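# Shut the toy oven door and release it

## Task

Swing the toy oven's door shut and take the gripper off it, with the oven still upright at the end. Any toy-food basket, any little tea box, the wire rack and the small red box must also remain upright.

## Robot and tools

Robot: two arms, left_arm and right_arm, each with a two-finger parallel gripper and a wrist camera. The fixed cameras are cam_high and cam_low. The wrist cameras are cam_left_wrist and cam_right_wrist. Every image is 672x504.

Scene frame: the origin sits at table-top height, halfway between the two nominal arm bases. +z points up, +x points out over the table, and left_arm is on the +y side. Image left and right do not match these arm names. The calibrated bases are: left_arm at (+0.001, +0.348, 0) m, quat_wxyz (+1.000, 0, 0, -0.001); right_arm at (+0.003, -0.280, 0) m, quat_wxyz (+1.000, 0, 0, -0.012). Both are almost unrotated.

Each arm reports its hand pose, velocities and Hand target in its own base frame. Motion offsets also use that arm's base axes, and rotations turn about the Hand target's position. The gripper's fingers point along its +z axis and open and close along its y axis. end_effector_position is the point between the finger pads, just under 1 cm behind the tips. Reported positions and angles can be off by a few centimetres, more at long reach. Gravity and friction can leave a gripper low, short or tilted. After each motion, check where the gripper ended up and correct any tilt.

execute_actions(actions, cameras): actions is a list of actions, run in order. Each action is a table of up to 15 rows, and each row is one control step of 1/30 s. If a table has fewer rows, its last row repeats until 15 steps are used. A row always has 14 numbers in [-1, 1]: left_arm dx, dy, dz, rx, ry, rz, opening, then the same seven for right_arm. The six pose numbers are an offset from that arm's Hand target as it stood when the action began, not from the previous row. Scale: 1.0 means 0.6 m for dx/dy/dz or 180 degrees for rotation. rx, ry, rz form a single rotation vector. The next action measures from the new Hand target, so sending the same offset twice moves the arm twice. Six zeros re-send the current Hand target. Opening is absolute, not an offset: +1 is fully open (about 87 mm between pads), +0.5 about 69 mm, 0 about 43 mm, -0.5 about 18 mm, -1 closed. Writing 0 for the opening is a real command, so repeat the present opening to leave a gripper alone. An empty actions list returns the state plus all camera images. cameras takes names, ["all"], or []. A wrong name rejects the whole call.

move(target, speed, blend, opening_speed, blocking, cameras): drives each gripper in a straight line. target is either one 14-number row laid out as above, or a list of up to 15 such rows. Every row is an offset from the Hand targets at the start of the move, not from the row before. The whole list must fit within 10 s. speed is the top path speed in m/s, from 0.002 to 2.9, default 0.25; turning is capped at twice that value in rad/s. Give one value, or one per target. blend is a corner-rounding radius in metres for a list; 0 means stop at each point. opening_speed (0.2 or more, in scale units per second) ramps the fingers gradually. blocking=false returns after about 0.5 s while the move keeps running. The result ends with a move: line. done means at rest within 10 mm and 2 degrees. Other endings are off_target, moving, held and fault. limits=paced means the pose sent was clipped; limits=held means steps were withheld. Neither done nor off_target tells you whether anything is being touched. Paths do not avoid obstacles or the other arm, and a gripper lags its path more at higher speed. Do not route a path close to an arm's own base, because its shoulder posture may flip; go around instead.

wait(seconds): 0 to 10 s; the arms keep their last command. stop(): brakes a running move. zoom_image(camera, region): region is [x0, y0, x1, y1] in pixels of that camera's newest image, at most 504 wide and 504 high. read_manual(section): returns the licence texts only. finished_scene(scene): ends the scene, with scene as an integer from 1 to 3. Call it only after the door is shut, the gripper has let go, and everything is standing. Make no further calls in that reply.

Result lines: Hand target is the last commanded pose after clipping, and the next offsets count from it. A gripper often rests short of its Hand target; send the missing distance as a new offset. Tool commands lists the present opening commands. grip_measured is the finger position on the command scale; in Joint positions the last value is 0 closed to 1 open. Joint velocities may say within noise. Joint torques are the total drive output and are not zero in free air. Motor temperatures: MOTOR HOT appears at 75 °C, and a fault at 90 °C folds that arm away for good. Pushing against something it cannot reach, holding a load or reaching far out heats the motors.

Each control step limits the orientation change to 40 degrees from the measured orientation. If a contact blocks an arm, it keeps pushing until you command its target back behind the gripper.

Avoid: fast contact, since faster moves hit harder and a target set deep past a contact presses harder. Close the door with a moderate speed and a target only slightly past closed, then back off before opening or lifting away. Never let the grippers, their housings or their wrist cameras touch each other, and never close a gripper on the other arm's fingers. Do not knock over the oven, basket, tea box, rack or red box. Do not push anything off the table, put weight on a camera cable, or strike fixed or heavy objects. Loose items may occasionally be nudged by outside forces.

Each tool is called after "Request:" as a command line: name --argument value for each argument, lists and objects as JSON in quotes; but a table of rows of numbers goes row by row, as --pt "numbers of a row", without its own name.

## Session

Request:
execute_actions --actions '[]'

Scene clock: 0.00 s.
left_arm: end_effector_position=(+0.3980, +0.0015, +0.0649) grip_measured=+1.000 end_effector_quat_wxyz=(+0.601, +0.028, +0.799, -0.006) | right_arm: end_effector_position=(+0.3826, -0.0020, +0.0368) grip_measured=+0.997 end_effector_quat_wxyz=(+0.548, -0.008, +0.836, +0.001)
Joint positions: left_arm=[0.031 1.575 0.396 0.897 0.074 0.047 1] | right_arm=[-0.014 1.573 0.398 0.765 -0.023 -0.018 0.998]
Joint velocities: within noise
Joint torques (N m): no reading
Motor temperatures (°C): left_arm=[28 34 36 29 29 26 26] | right_arm=[25 32 31 31 26 27 26]
Heat: left arm: 36 °C; right arm: 32 °C.
Hand target: left_arm +0.4031, +0.0016, +0.0756; +0.614, +0.029, +0.789, -0.005 | right_arm +0.3830, -0.0019, +0.0374; +0.547, -0.008, +0.837, +0.001
Tool commands: left_gripper/opening=+1.0 right_gripper/opening=+1.0

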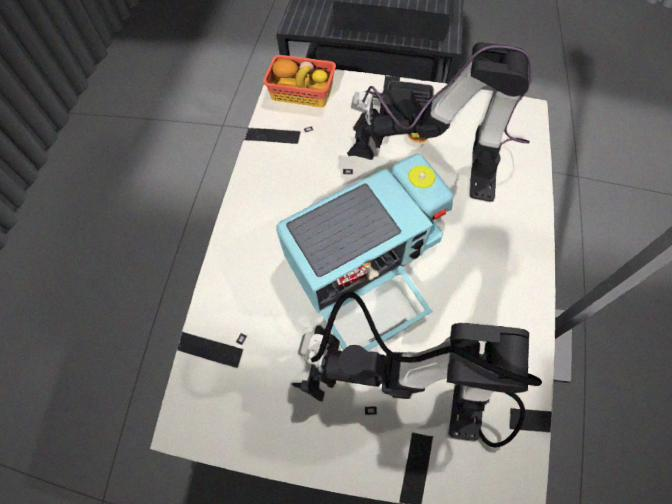

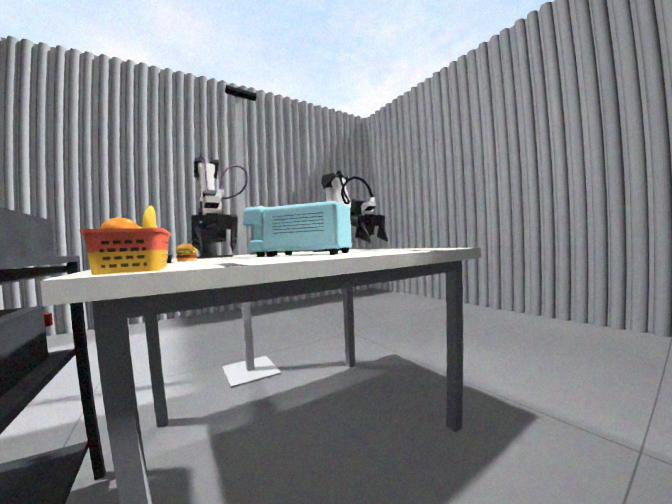

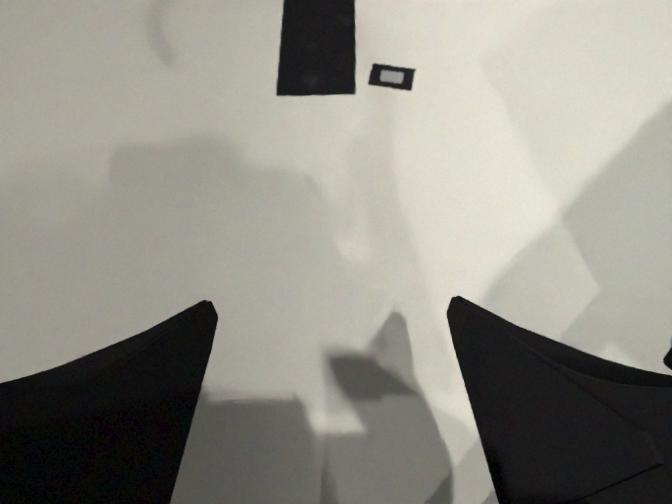

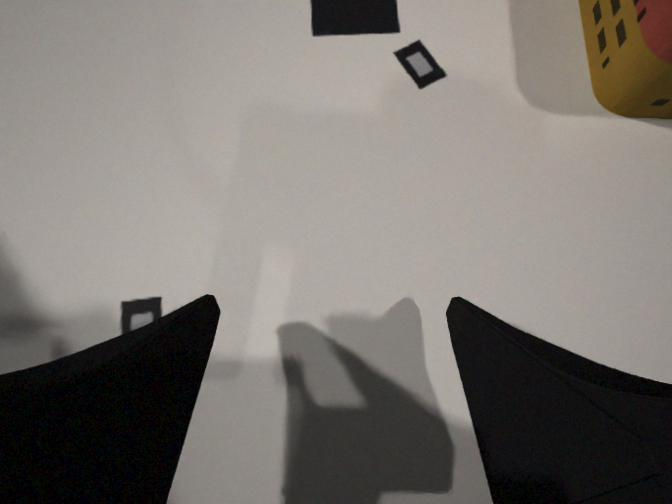

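Request:
zoom_image --camera "cam_high" --region '[260, 140, 512, 440]'

Request:
zoom_image --camera "cam_low" --region '[200, 160, 420, 270]'

Scaled by 1.680 from the camera's 672x504 image, which has a finer 960x720 frame.

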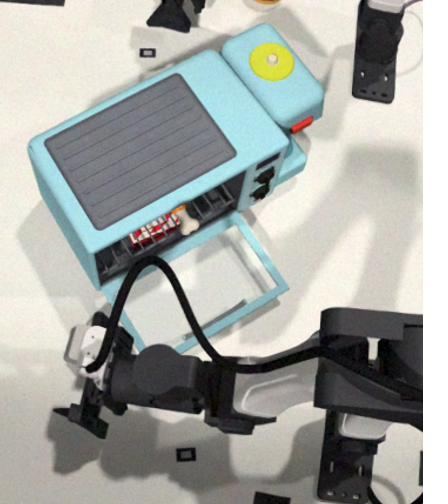

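Scaled by 2.291 from the camera's 672x504 image, which has a finer 960x720 frame.

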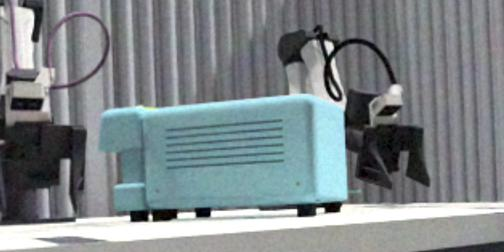

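Request:
move --target '[-0.238,-0.117,0.05,-0.387,0.265,-0.021,-1,0,0,0,0,0,0,1]' --speed 0.5 --cameras '["cam_high","cam_left_wrist","cam_low"]'

Scene clock: 37.13 s.
left_arm: end_effector_position=(+0.2527, -0.0723, +0.0966) grip_measured=-0.986 end_effector_quat_wxyz=(+0.160, -0.303, +0.816, -0.465) | right_arm: end_effector_position=(+0.3826, -0.0020, +0.0368) grip_measured=+0.997 end_effector_quat_wxyz=(+0.548, -0.008, +0.836, +0.001)
Joint positions: left_arm=[0.358 1.271 0.561 -0.368 0.945 -0.609 0.007] | right_arm=[-0.014 1.573 0.398 0.765 -0.023 -0.018 0.998]
Joint torques (N m): left_arm=[0.73 -2.43 10 1.05 0.63 0.26] | right_arm=[-0.32 -4.56 5.6 2.08 -0.1 0.05]
Motor temperatures (°C): left_arm=[28 37 38 33 29 26 25] | right_arm=[25 34 32 39 26 27 26]
Heat: left arm: 38 °C; right arm: 39 °C.
Hand target: left_arm +0.2604, -0.0686, +0.1056; +0.171, -0.297, +0.813, -0.470 | right_arm +0.3830, -0.0019, +0.0374; +0.547, -0.008, +0.837, +0.001
Off the commanded pose: left_arm 0.012 m, 2 deg | right_arm 0.001 m, 0 deg.
move: off_target (left_arm)
Images, in order (width x height): cam_high 672x504, cam_low 672x504, cam_left_wrist 672x504.

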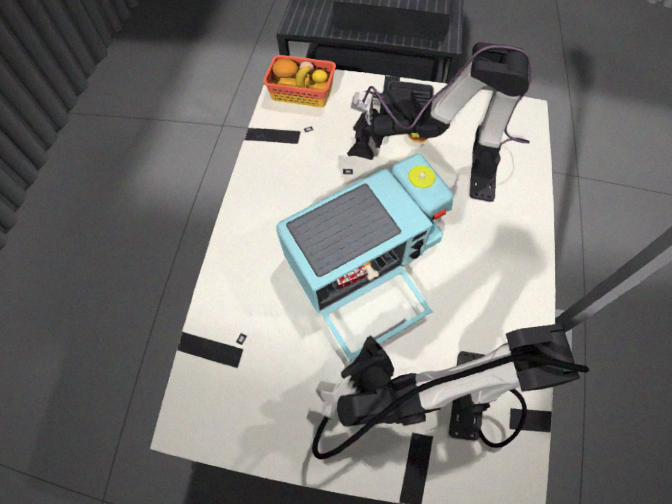

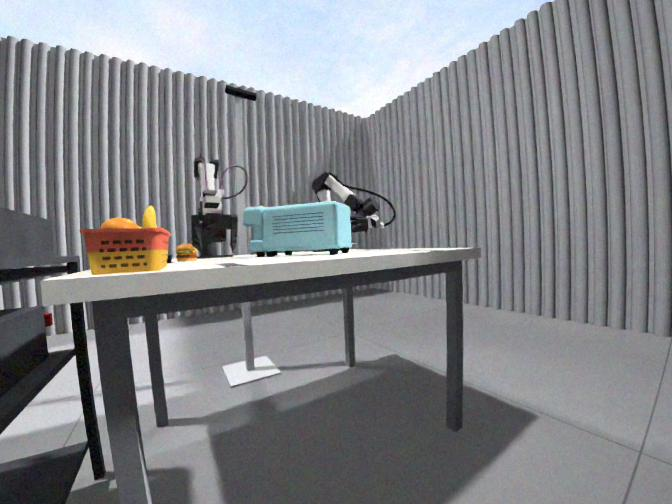

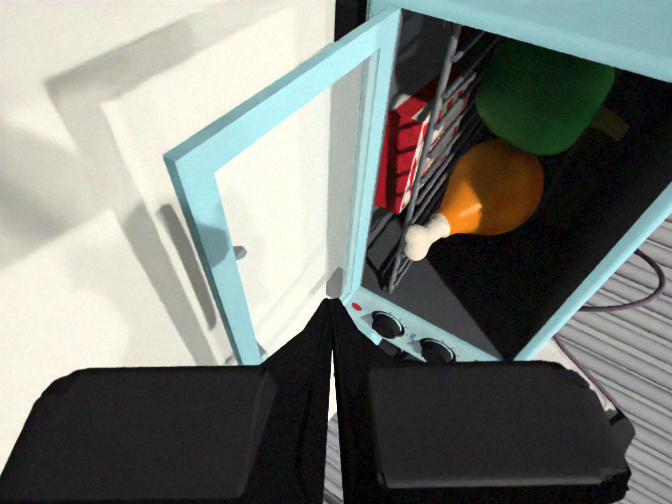

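Request:
move --pt "0.013 0.09 0 0 0 0 -1 0 0 0 0 0 0 1" --pt "0.013 0.08 -0.108 0 0 0 -1 0 0 0 0 0 0 1" --speed 0.3 --blend 0.02 --cameras '["cam_high","cam_left_wrist"]'

Scene clock: 57.07 s.
left_arm: end_effector_position=(+0.2659, -0.0184, +0.0398) grip_measured=-0.986 end_effector_quat_wxyz=(+0.164, -0.311, +0.812, -0.465) | right_arm: end_effector_position=(+0.3826, -0.0020, +0.0368) grip_measured=+0.997 end_effector_quat_wxyz=(+0.548, -0.008, +0.836, +0.001)
Joint positions: left_arm=[0.555 1.634 0.621 -0.313 1.013 -0.313 0.007] | right_arm=[-0.014 1.573 0.398 0.765 -0.023 -0.018 0.998]
Joint torques (N m): left_arm=[-0.91 -4.56 5.27 0.88 0.72 0.33] | right_arm=[-0.34 -4.49 5.6 2.08 -0.1 0.06]
Heat: left arm: 42 °C; right arm: 40 °C.
Hand target: left_arm +0.2681, -0.0206, +0.0408; +0.171, -0.298, +0.813, -0.470 | right_arm +0.3830, -0.0019, +0.0374; +0.547, -0.008, +0.837, +0.001
Off the commanded pose: left_arm 0.003 m, 2 deg | right_arm 0.001 m, 0 deg.
move: done
Images, in order (width x height): cam_high 672x504, cam_left_wrist 672x504.

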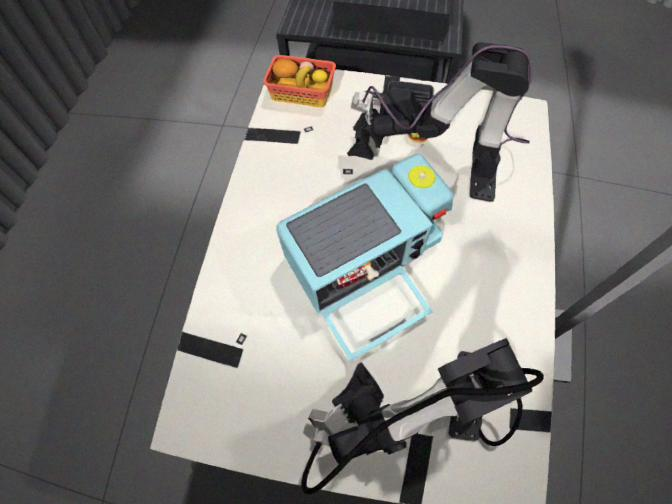

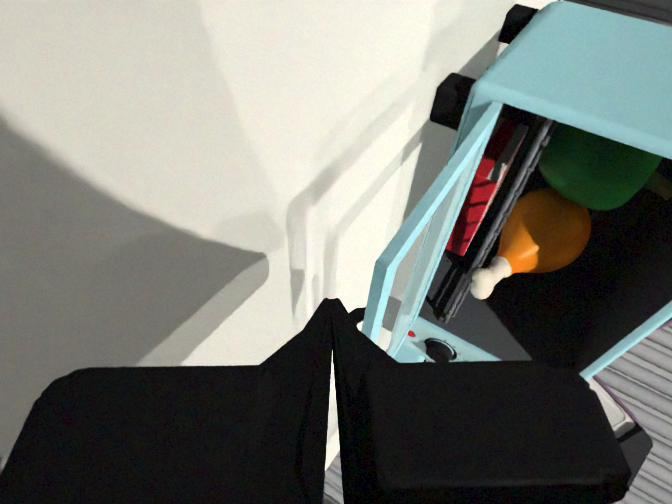

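Request:
move --pt "-0.007 -0.072 -0.016 0 0 0 -1 0 0 0 0 0 0 1" --pt "0.011 -0.1 0.08 0 0 0 -1 0 0 0 0 0 0 1" --pt "0.047 -0.157 0.147 0 0 0 -1 0 0 0 0 0 0 1" --pt "0.077 -0.207 0.163 0 0 0 -1 0 0 0 0 0 0 1" --speed 0.12 --blend 0.01 --cameras '["cam_high","cam_left_wrist"]'

Scene clock: 74.97 s.
left_arm: end_effector_position=(+0.3028, -0.1426, +0.1280) grip_measured=-0.986 end_effector_quat_wxyz=(+0.152, -0.307, +0.816, -0.465) | right_arm: end_effector_position=(+0.3826, -0.0020, +0.0368) grip_measured=+0.997 end_effector_quat_wxyz=(+0.548, -0.008, +0.836, +0.001)
Joint positions: left_arm=[0.004 1.328 0.68 -0.128 0.731 -1.035 0.007] | right_arm=[-0.014 1.573 0.398 0.765 -0.023 -0.018 0.998]
Joint torques (N m): left_arm=[-0.91 -3.33 10.45 1.67 0.19 0.18] | right_arm=[-0.34 -4.55 5.63 2.08 -0.11 0.06]
Heat: left arm: 41 °C; right arm: 42 °C.
Hand target: left_arm +0.3143, -0.1449, +0.1386; +0.171, -0.297, +0.813, -0.470 | right_arm +0.3830, -0.0019, +0.0374; +0.547, -0.008, +0.837, +0.001
Off the commanded pose: left_arm 0.016 m, 3 deg | right_arm 0.001 m, 0 deg.
move: off_target (left_arm)
Images, in order (width x height): cam_high 672x504, cam_left_wrist 672x504.

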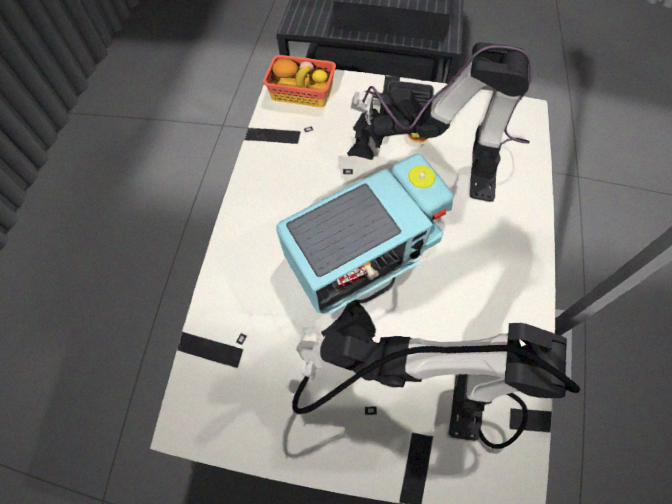

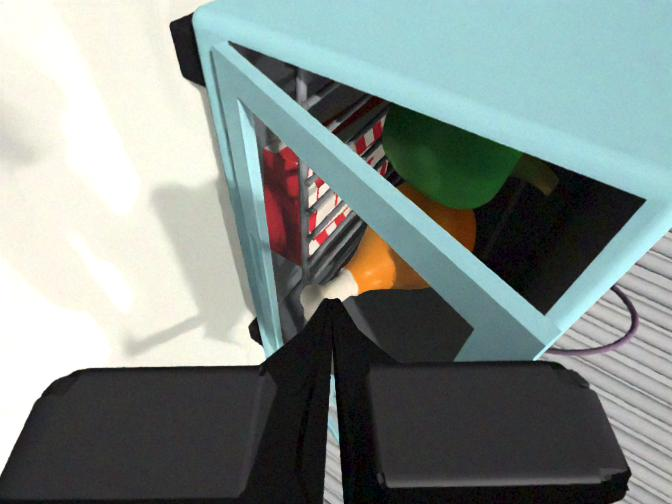

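Request:
zoom_image --camera "cam_left_wrist" --region '[200, 180, 560, 440]'

Scaled by 1.400 from the camera's 672x504 image, which has a finer 960x720 frame.

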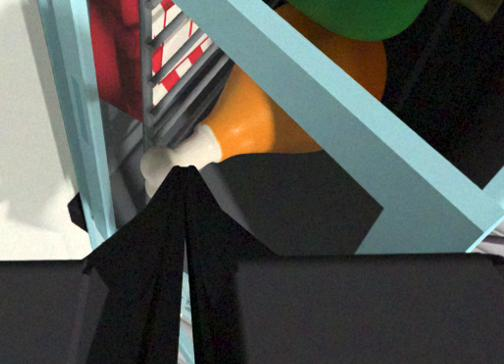

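Request:
move --target '[0.037,-0.06,0.008,0,0,0,-1,0,0,0,0,0,0,1]' --speed 0.08 --cameras '["cam_high","cam_left_wrist"]'

Scene clock: 84.57 s.
left_arm: end_effector_position=(+0.3175, -0.1723, +0.1255) grip_measured=-0.986 end_effector_quat_wxyz=(+0.140, -0.314, +0.821, -0.456) | right_arm: end_effector_position=(+0.3826, -0.0020, +0.0368) grip_measured=+0.997 end_effector_quat_wxyz=(+0.548, -0.008, +0.836, +0.001)
Joint positions: left_arm=[-0.114 1.406 0.737 -0.079 0.64 -1.132 0.007] | right_arm=[-0.014 1.573 0.398 0.765 -0.023 -0.018 0.998]
Joint torques (N m): left_arm=[-1.94 -3.64 11.86 2 0.05 0.06] | right_arm=[-0.34 -4.52 5.6 2.08 -0.1 0.06]
Heat: left arm: 42 °C; right arm: 42 °C.
Hand target: left_arm +0.3365, -0.1809, +0.1434; +0.171, -0.297, +0.813, -0.470 | right_arm +0.3830, -0.0019, +0.0374; +0.547, -0.008, +0.837, +0.001
Off the commanded pose: left_arm 0.027 m, 4 deg | right_arm 0.001 m, 0 deg.
move: off_target (left_arm)
Images, in order (width x height): cam_high 672x504, cam_left_wrist 672x504.

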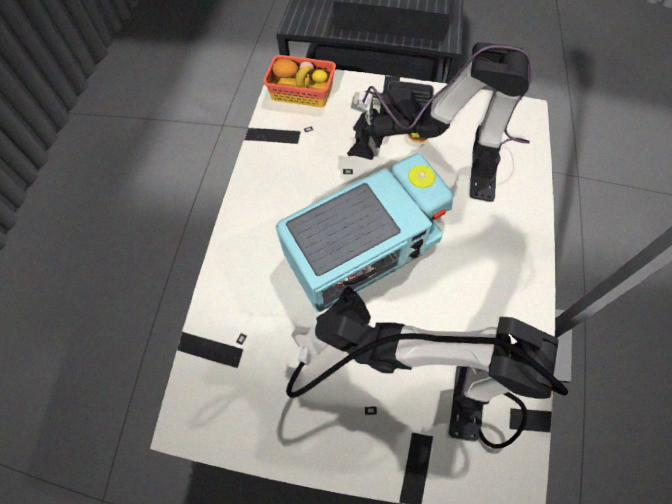

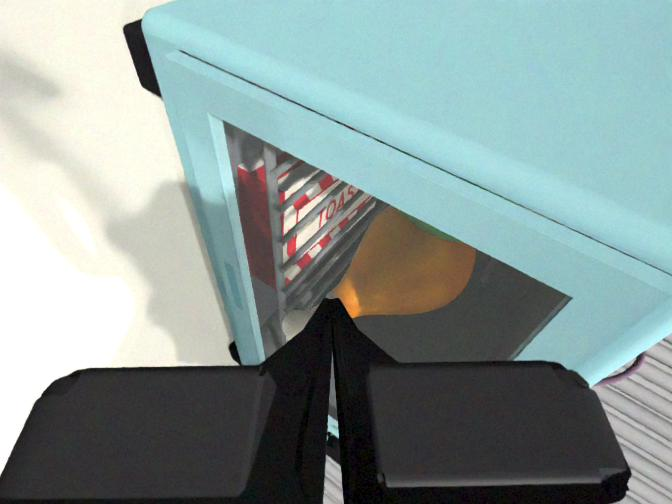

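Request:
move --target '[0.013,-0.02,0.0,0,0,0,-1,0,0,0,0,0,0,1]' --speed 0.08 --cameras '["cam_high","cam_left_wrist"]'

Request:
zoom_image --camera "cam_left_wrist" --region '[120, 0, 620, 370]'

Scene clock: 89.40 s.
left_arm: end_effector_position=(+0.3224, -0.1795, +0.1205) grip_measured=-0.986 end_effector_quat_wxyz=(+0.136, -0.322, +0.825, -0.444) | right_arm: end_effector_position=(+0.3826, -0.0020, +0.0368) grip_measured=+0.997 end_effector_quat_wxyz=(+0.548, -0.008, +0.836, +0.001)
Joint positions: left_arm=[-0.147 1.437 0.76 -0.081 0.599 -1.156 0.007] | right_arm=[-0.014 1.573 0.398 0.765 -0.023 -0.018 0.998]
Joint torques (N m): left_arm=[-2.35 -3.85 12.12 2.21 0.15 0] | right_arm=[-0.32 -4.51 5.6 2.07 -0.1 0.07]
Heat: left arm: 42 °C; right arm: 42 °C.
Hand target: left_arm +0.3443, -0.1929, +0.1434; +0.171, -0.297, +0.813, -0.470 | right_arm +0.3830, -0.0019, +0.0374; +0.547, -0.008, +0.837, +0.001
Off the commanded pose: left_arm 0.034 m, 6 deg | right_arm 0.001 m, 0 deg.
move: off_target (left_arm)
Images, in order (width x height): cam_high 672x504, cam_left_wrist 672x504.

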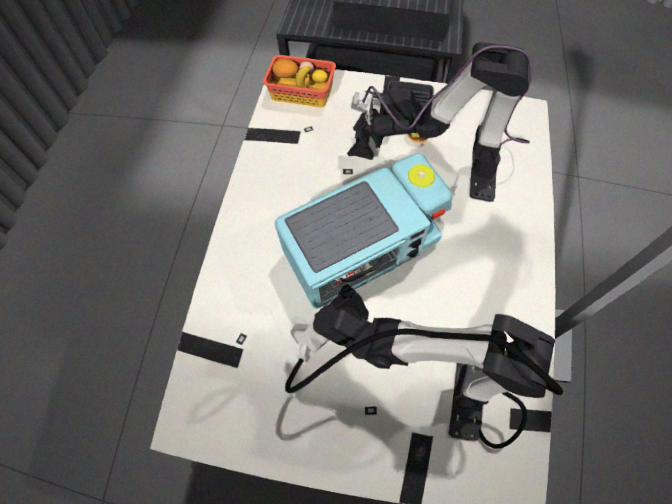

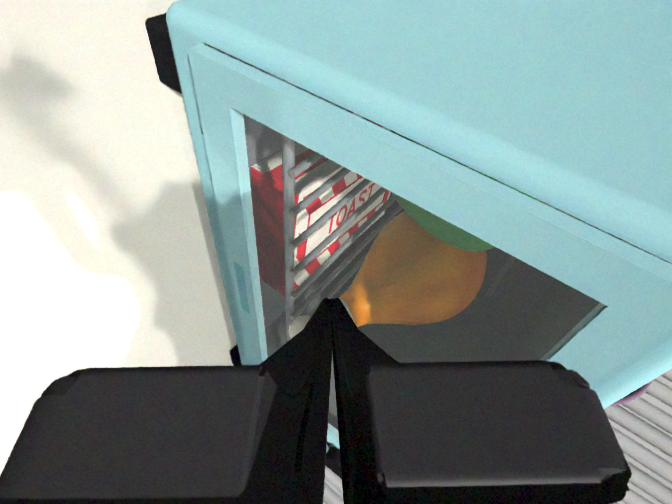

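Scaled by 1.008 from the camera's 672x504 image, which has a finer 960x720 frame.

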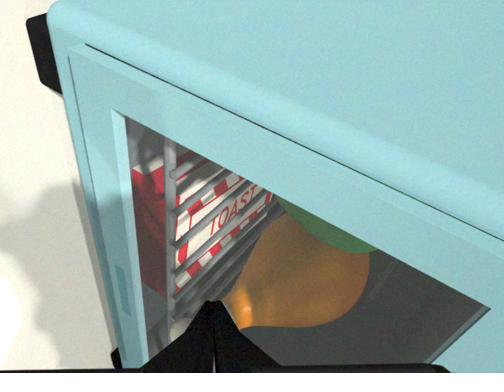

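Request:
move --target '[-0.11,0.18,-0.01,0,0,0,-1,0,0,0,0,0,0,1]' --speed 0.25 --cameras '["cam_high","cam_left_wrist"]'

Scene clock: 93.23 s.
left_arm: end_effector_position=(+0.2720, -0.0879, +0.1247) grip_measured=-0.986 end_effector_quat_wxyz=(+0.153, -0.310, +0.816, -0.464) | right_arm: end_effector_position=(+0.3826, -0.0020, +0.0368) grip_measured=+0.997 end_effector_quat_wxyz=(+0.548, -0.008, +0.836, +0.001)
Joint positions: left_arm=[0.259 1.26 0.661 -0.381 0.891 -0.755 0.007] | right_arm=[-0.014 1.573 0.398 0.765 -0.023 -0.018 0.998]
Joint torques (N m): left_arm=[0.66 -4.12 10.19 1.16 0.58 0.33] | right_arm=[-0.35 -4.53 5.63 2.08 -0.1 0.07]
Heat: left arm: 42 °C; right arm: 43 °C.
Hand target: left_arm +0.2782, -0.0849, +0.1373; +0.171, -0.297, +0.813, -0.470 | right_arm +0.3830, -0.0019, +0.0374; +0.547, -0.008, +0.837, +0.001
Off the commanded pose: left_arm 0.014 m, 3 deg | right_arm 0.001 m, 0 deg.
move: off_target (left_arm)
Images, in order (width x height): cam_high 672x504, cam_left_wrist 672x504.

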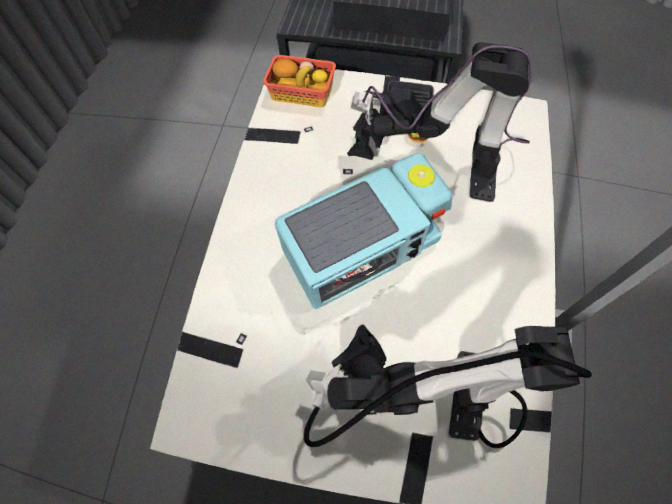

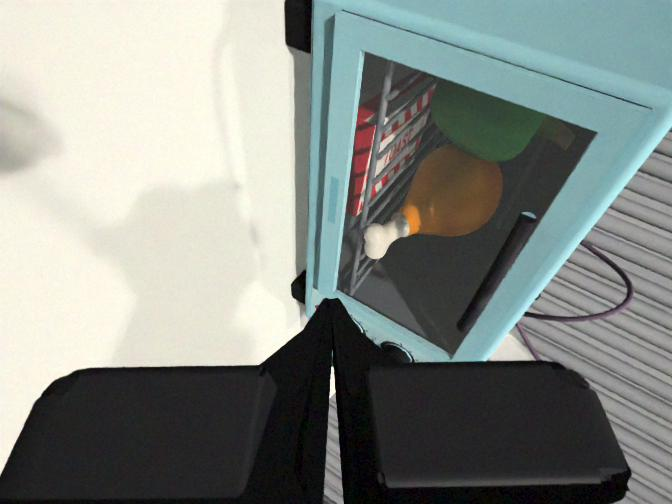

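Closed.

Request:
finished_scene --scene 2

The scene is finished: the task was done.


## Next scene

The same job, from a new start.

Request:
execute_actions --actions '[]'

Scene clock: 0.00 s.
left_arm: end_effector_position=(+0.2177, -0.0895, +0.2644) grip_measured=+1.000 end_effector_quat_wxyz=(+0.562, -0.062, +0.784, -0.255) | right_arm: end_effector_position=(+0.2552, +0.0706, +0.1790) grip_measured=+0.997 end_effector_quat_wxyz=(+0.514, +0.103, +0.847, +0.086)
Joint positions: left_arm=[-0.213 0.467 0.754 -0.53 0.13 -0.472 1] | right_arm=[0.42 0.694 0.647 -0.458 0.332 0.465 0.998]
Joint velocities: within noise
Joint torques (N m): no reading
Motor temperatures (°C): left_arm=[28 32 35 28 29 26 25] | right_arm=[25 31 29 32 25 26 26]
Heat: left arm: 35 °C; right arm: 32 °C.
Hand target: left_arm +0.2182, -0.0895, +0.2712; +0.569, -0.060, +0.779, -0.256 | right_arm +0.2543, +0.0705, +0.1792; +0.512, +0.103, +0.849, +0.085
Tool commands: left_gripper/opening=+1.0 right_gripper/opening=+1.0

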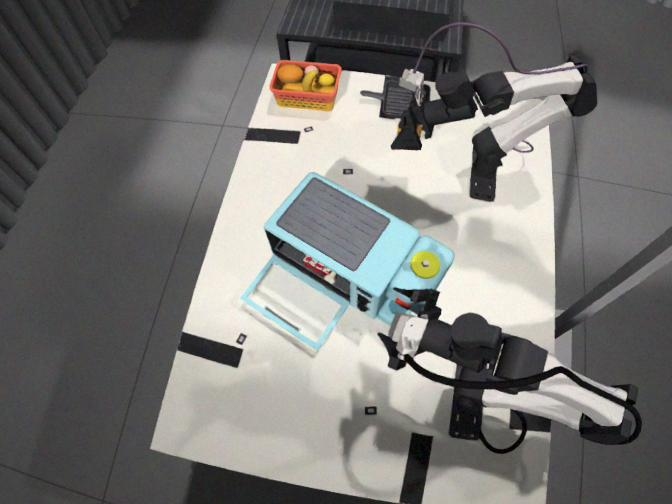

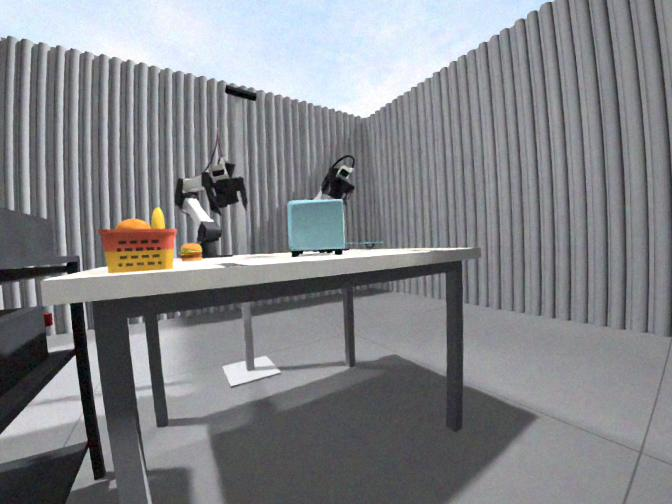

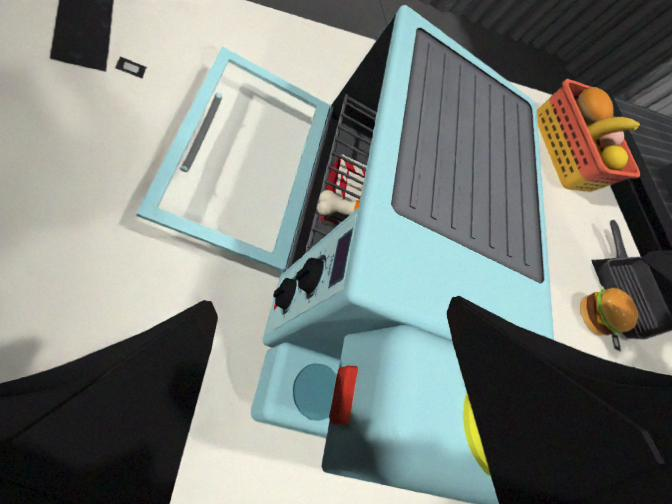

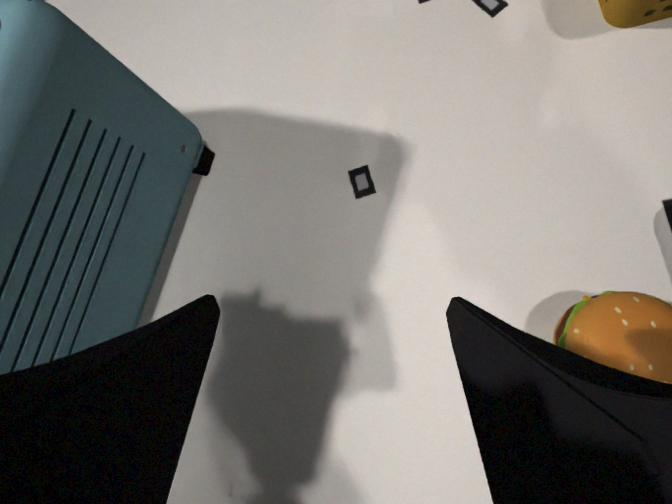

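Request:
move --pt "0.213 0.166 -0.169 -0.188 0.270 -0.079 -1 0 0 0 0 0 0 1" --pt "0.213 0.139 -0.382 -0.188 0.270 -0.079 -1 0 0 0 0 0 0 1" --speed 0.4 --blend 0.03 --cameras '["cam_high","cam_left_wrist"]'

Scene clock: 19.23 s.
left_arm: end_effector_position=(+0.3446, -0.0033, +0.0399) grip_measured=-0.986 end_effector_quat_wxyz=(+0.123, -0.230, +0.838, -0.479) | right_arm: end_effector_position=(+0.2552, +0.0706, +0.1790) grip_measured=+0.997 end_effector_quat_wxyz=(+0.514, +0.103, +0.847, +0.086)
Joint positions: left_arm=[0.452 1.999 1.117 -0.577 1.03 -0.146 0.007] | right_arm=[0.42 0.694 0.647 -0.458 0.332 0.465 0.998]
Joint torques (N m): left_arm=[-0.59 -8.7 5.33 0.68 0.73 0.21] | right_arm=[-0.31 0.35 7.62 1.98 -0.01 0.04]
Motor temperatures (°C): left_arm=[28 33 37 31 29 26 25] | right_arm=[25 31 32 37 25 26 26]
Heat: left arm: 37 °C; right arm: 37 °C.
Hand target: left_arm +0.3460, -0.0061, +0.0420; +0.128, -0.224, +0.837, -0.483 | right_arm +0.2543, +0.0705, +0.1792; +0.512, +0.103, +0.849, +0.085
Off the commanded pose: left_arm 0.004 m, 1 deg | right_arm 0.001 m, 0 deg.
move: done
Images, in order (width x height): cam_high 672x504, cam_left_wrist 672x504.

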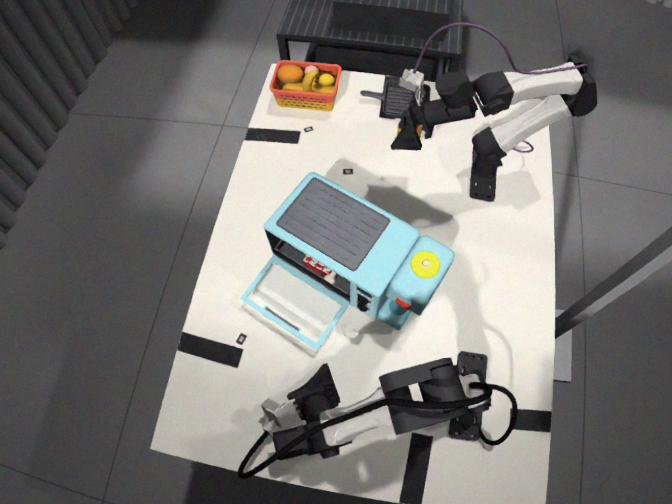

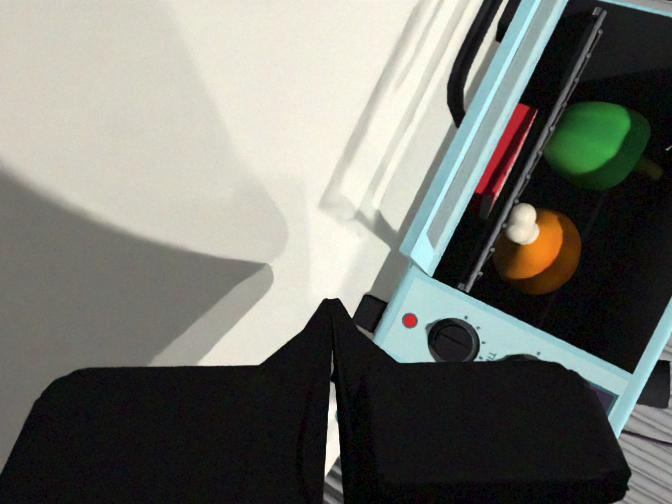

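Request:
move --pt "0.065 -0.137 -0.018 0 0 0 -1 0 0 0 0 0 0 1" --pt "0.048 -0.165 0.078 0 0 0 -1 0 0 0 0 0 0 1" --pt "0.013 -0.222 0.148 0 0 0 -1 0 0 0 0 0 0 1" --pt "-0.022 -0.278 0.168 0 0 0 -1 0 0 0 0 0 0 1" --pt "-0.06 -0.341 0.172 0 0 0 -1 0 0 0 0 0 0 1" --pt "-0.083 -0.379 0.172 0 0 0 -1 0 0 0 0 0 0 1" --speed '[0.15,0.12,0.12,0.12,0.08,0.08]' --blend 0.01 --cameras '["cam_high","cam_left_wrist"]'

Scene clock: 34.03 s.
left_arm: end_effector_position=(+0.3199, -0.2101, +0.1316) grip_measured=-0.986 end_effector_quat_wxyz=(+0.162, -0.262, +0.839, -0.448) | right_arm: end_effector_position=(+0.2552, +0.0706, +0.1790) grip_measured=+0.997 end_effector_quat_wxyz=(+0.514, +0.103, +0.847, +0.086)
Joint positions: left_arm=[-0.254 1.436 0.793 -0.05 0.545 -1.12 0.007] | right_arm=[0.42 0.694 0.647 -0.458 0.332 0.465 0.998]
Joint torques (N m): left_arm=[-3.96 -7.17 6.98 1.61 1.23 0.11] | right_arm=[-0.36 0.38 7.62 1.98 -0.01 0.05]
Heat: left arm: 38 °C; right arm: 39 °C.
Hand target: left_arm +0.2962, -0.2334, +0.1451; +0.128, -0.224, +0.837, -0.483 | right_arm +0.2543, +0.0705, +0.1792; +0.512, +0.103, +0.849, +0.085
Off the commanded pose: left_arm 0.036 m, 7 deg | right_arm 0.001 m, 0 deg.
move: off_target (left_arm)
Images, in order (width x height): cam_high 672x504, cam_left_wrist 672x504.

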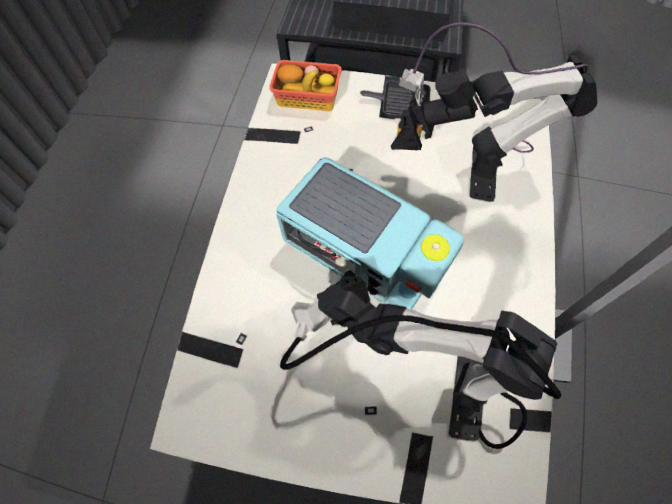

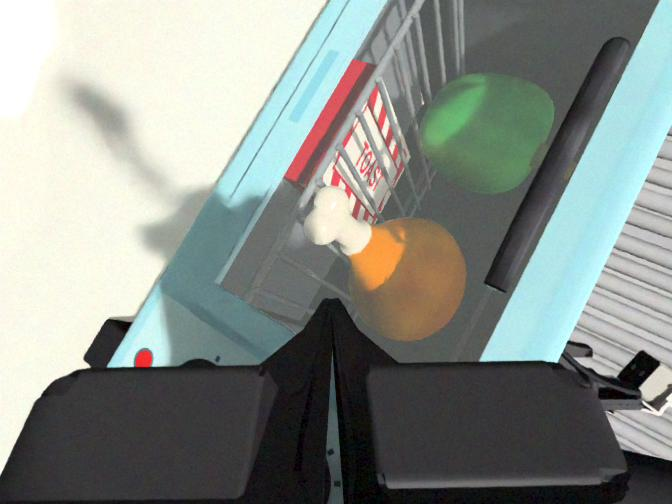

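Closed and the oven slid; retract.

Request:
move --pt "0.04 0.075 -0.01 0 0 0 -1 0 0 0 0 0 0 1" --pt "0.06 0.25 0.0 0 0 0 -1 0 0 0 0 0 0 1" --speed 0.2 --blend 0.01 --cameras '["cam_high","cam_left_wrist"]'

Scene clock: 37.90 s.
left_arm: end_effector_position=(+0.3264, -0.0838, +0.1385) grip_measured=-0.986 end_effector_quat_wxyz=(+0.122, -0.234, +0.838, -0.478) | right_arm: end_effector_position=(+0.2552, +0.0706, +0.1790) grip_measured=+0.997 end_effector_quat_wxyz=(+0.514, +0.103, +0.847, +0.086)
Joint positions: left_arm=[0.232 1.589 1.015 -0.55 0.965 -0.548 0.007] | right_arm=[0.42 0.694 0.647 -0.458 0.332 0.465 0.998]
Joint torques (N m): left_arm=[-0.12 -5 10.48 0.96 0.65 0.3] | right_arm=[-0.34 0.38 7.62 1.98 -0.02 0.05]
Heat: left arm: 38 °C; right arm: 39 °C.
Hand target: left_arm +0.3323, -0.0835, +0.1452; +0.128, -0.224, +0.837, -0.483 | right_arm +0.2543, +0.0705, +0.1792; +0.512, +0.103, +0.849, +0.085
Off the commanded pose: left_arm 0.009 m, 1 deg | right_arm 0.001 m, 0 deg.
move: done
Images, in order (width x height): cam_high 672x504, cam_left_wrist 672x504.

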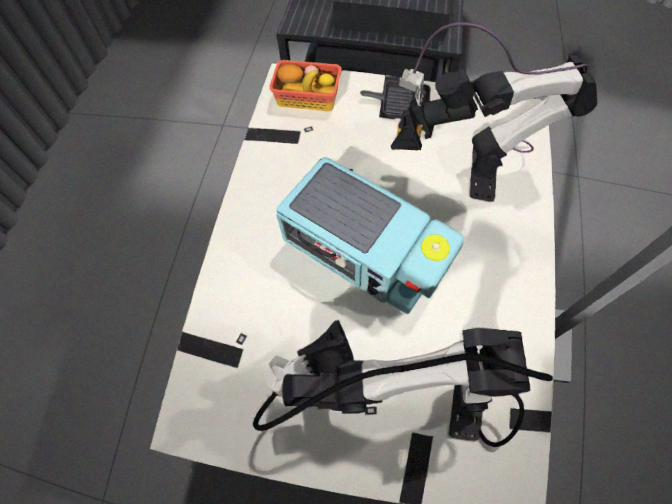

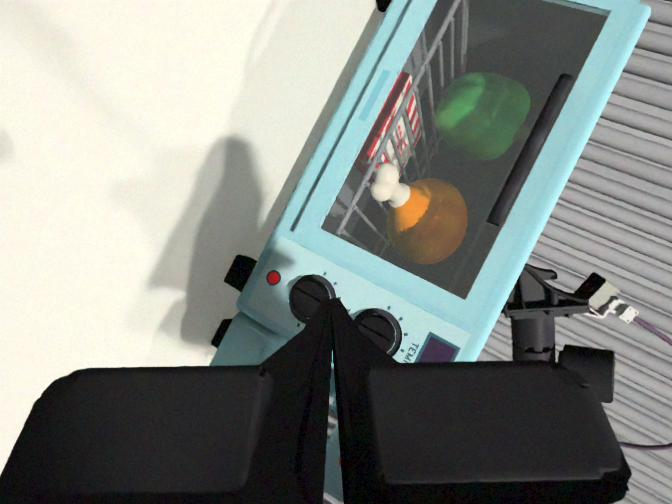

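Request:
finished_scene --scene 3

The scene is finished: the task was done.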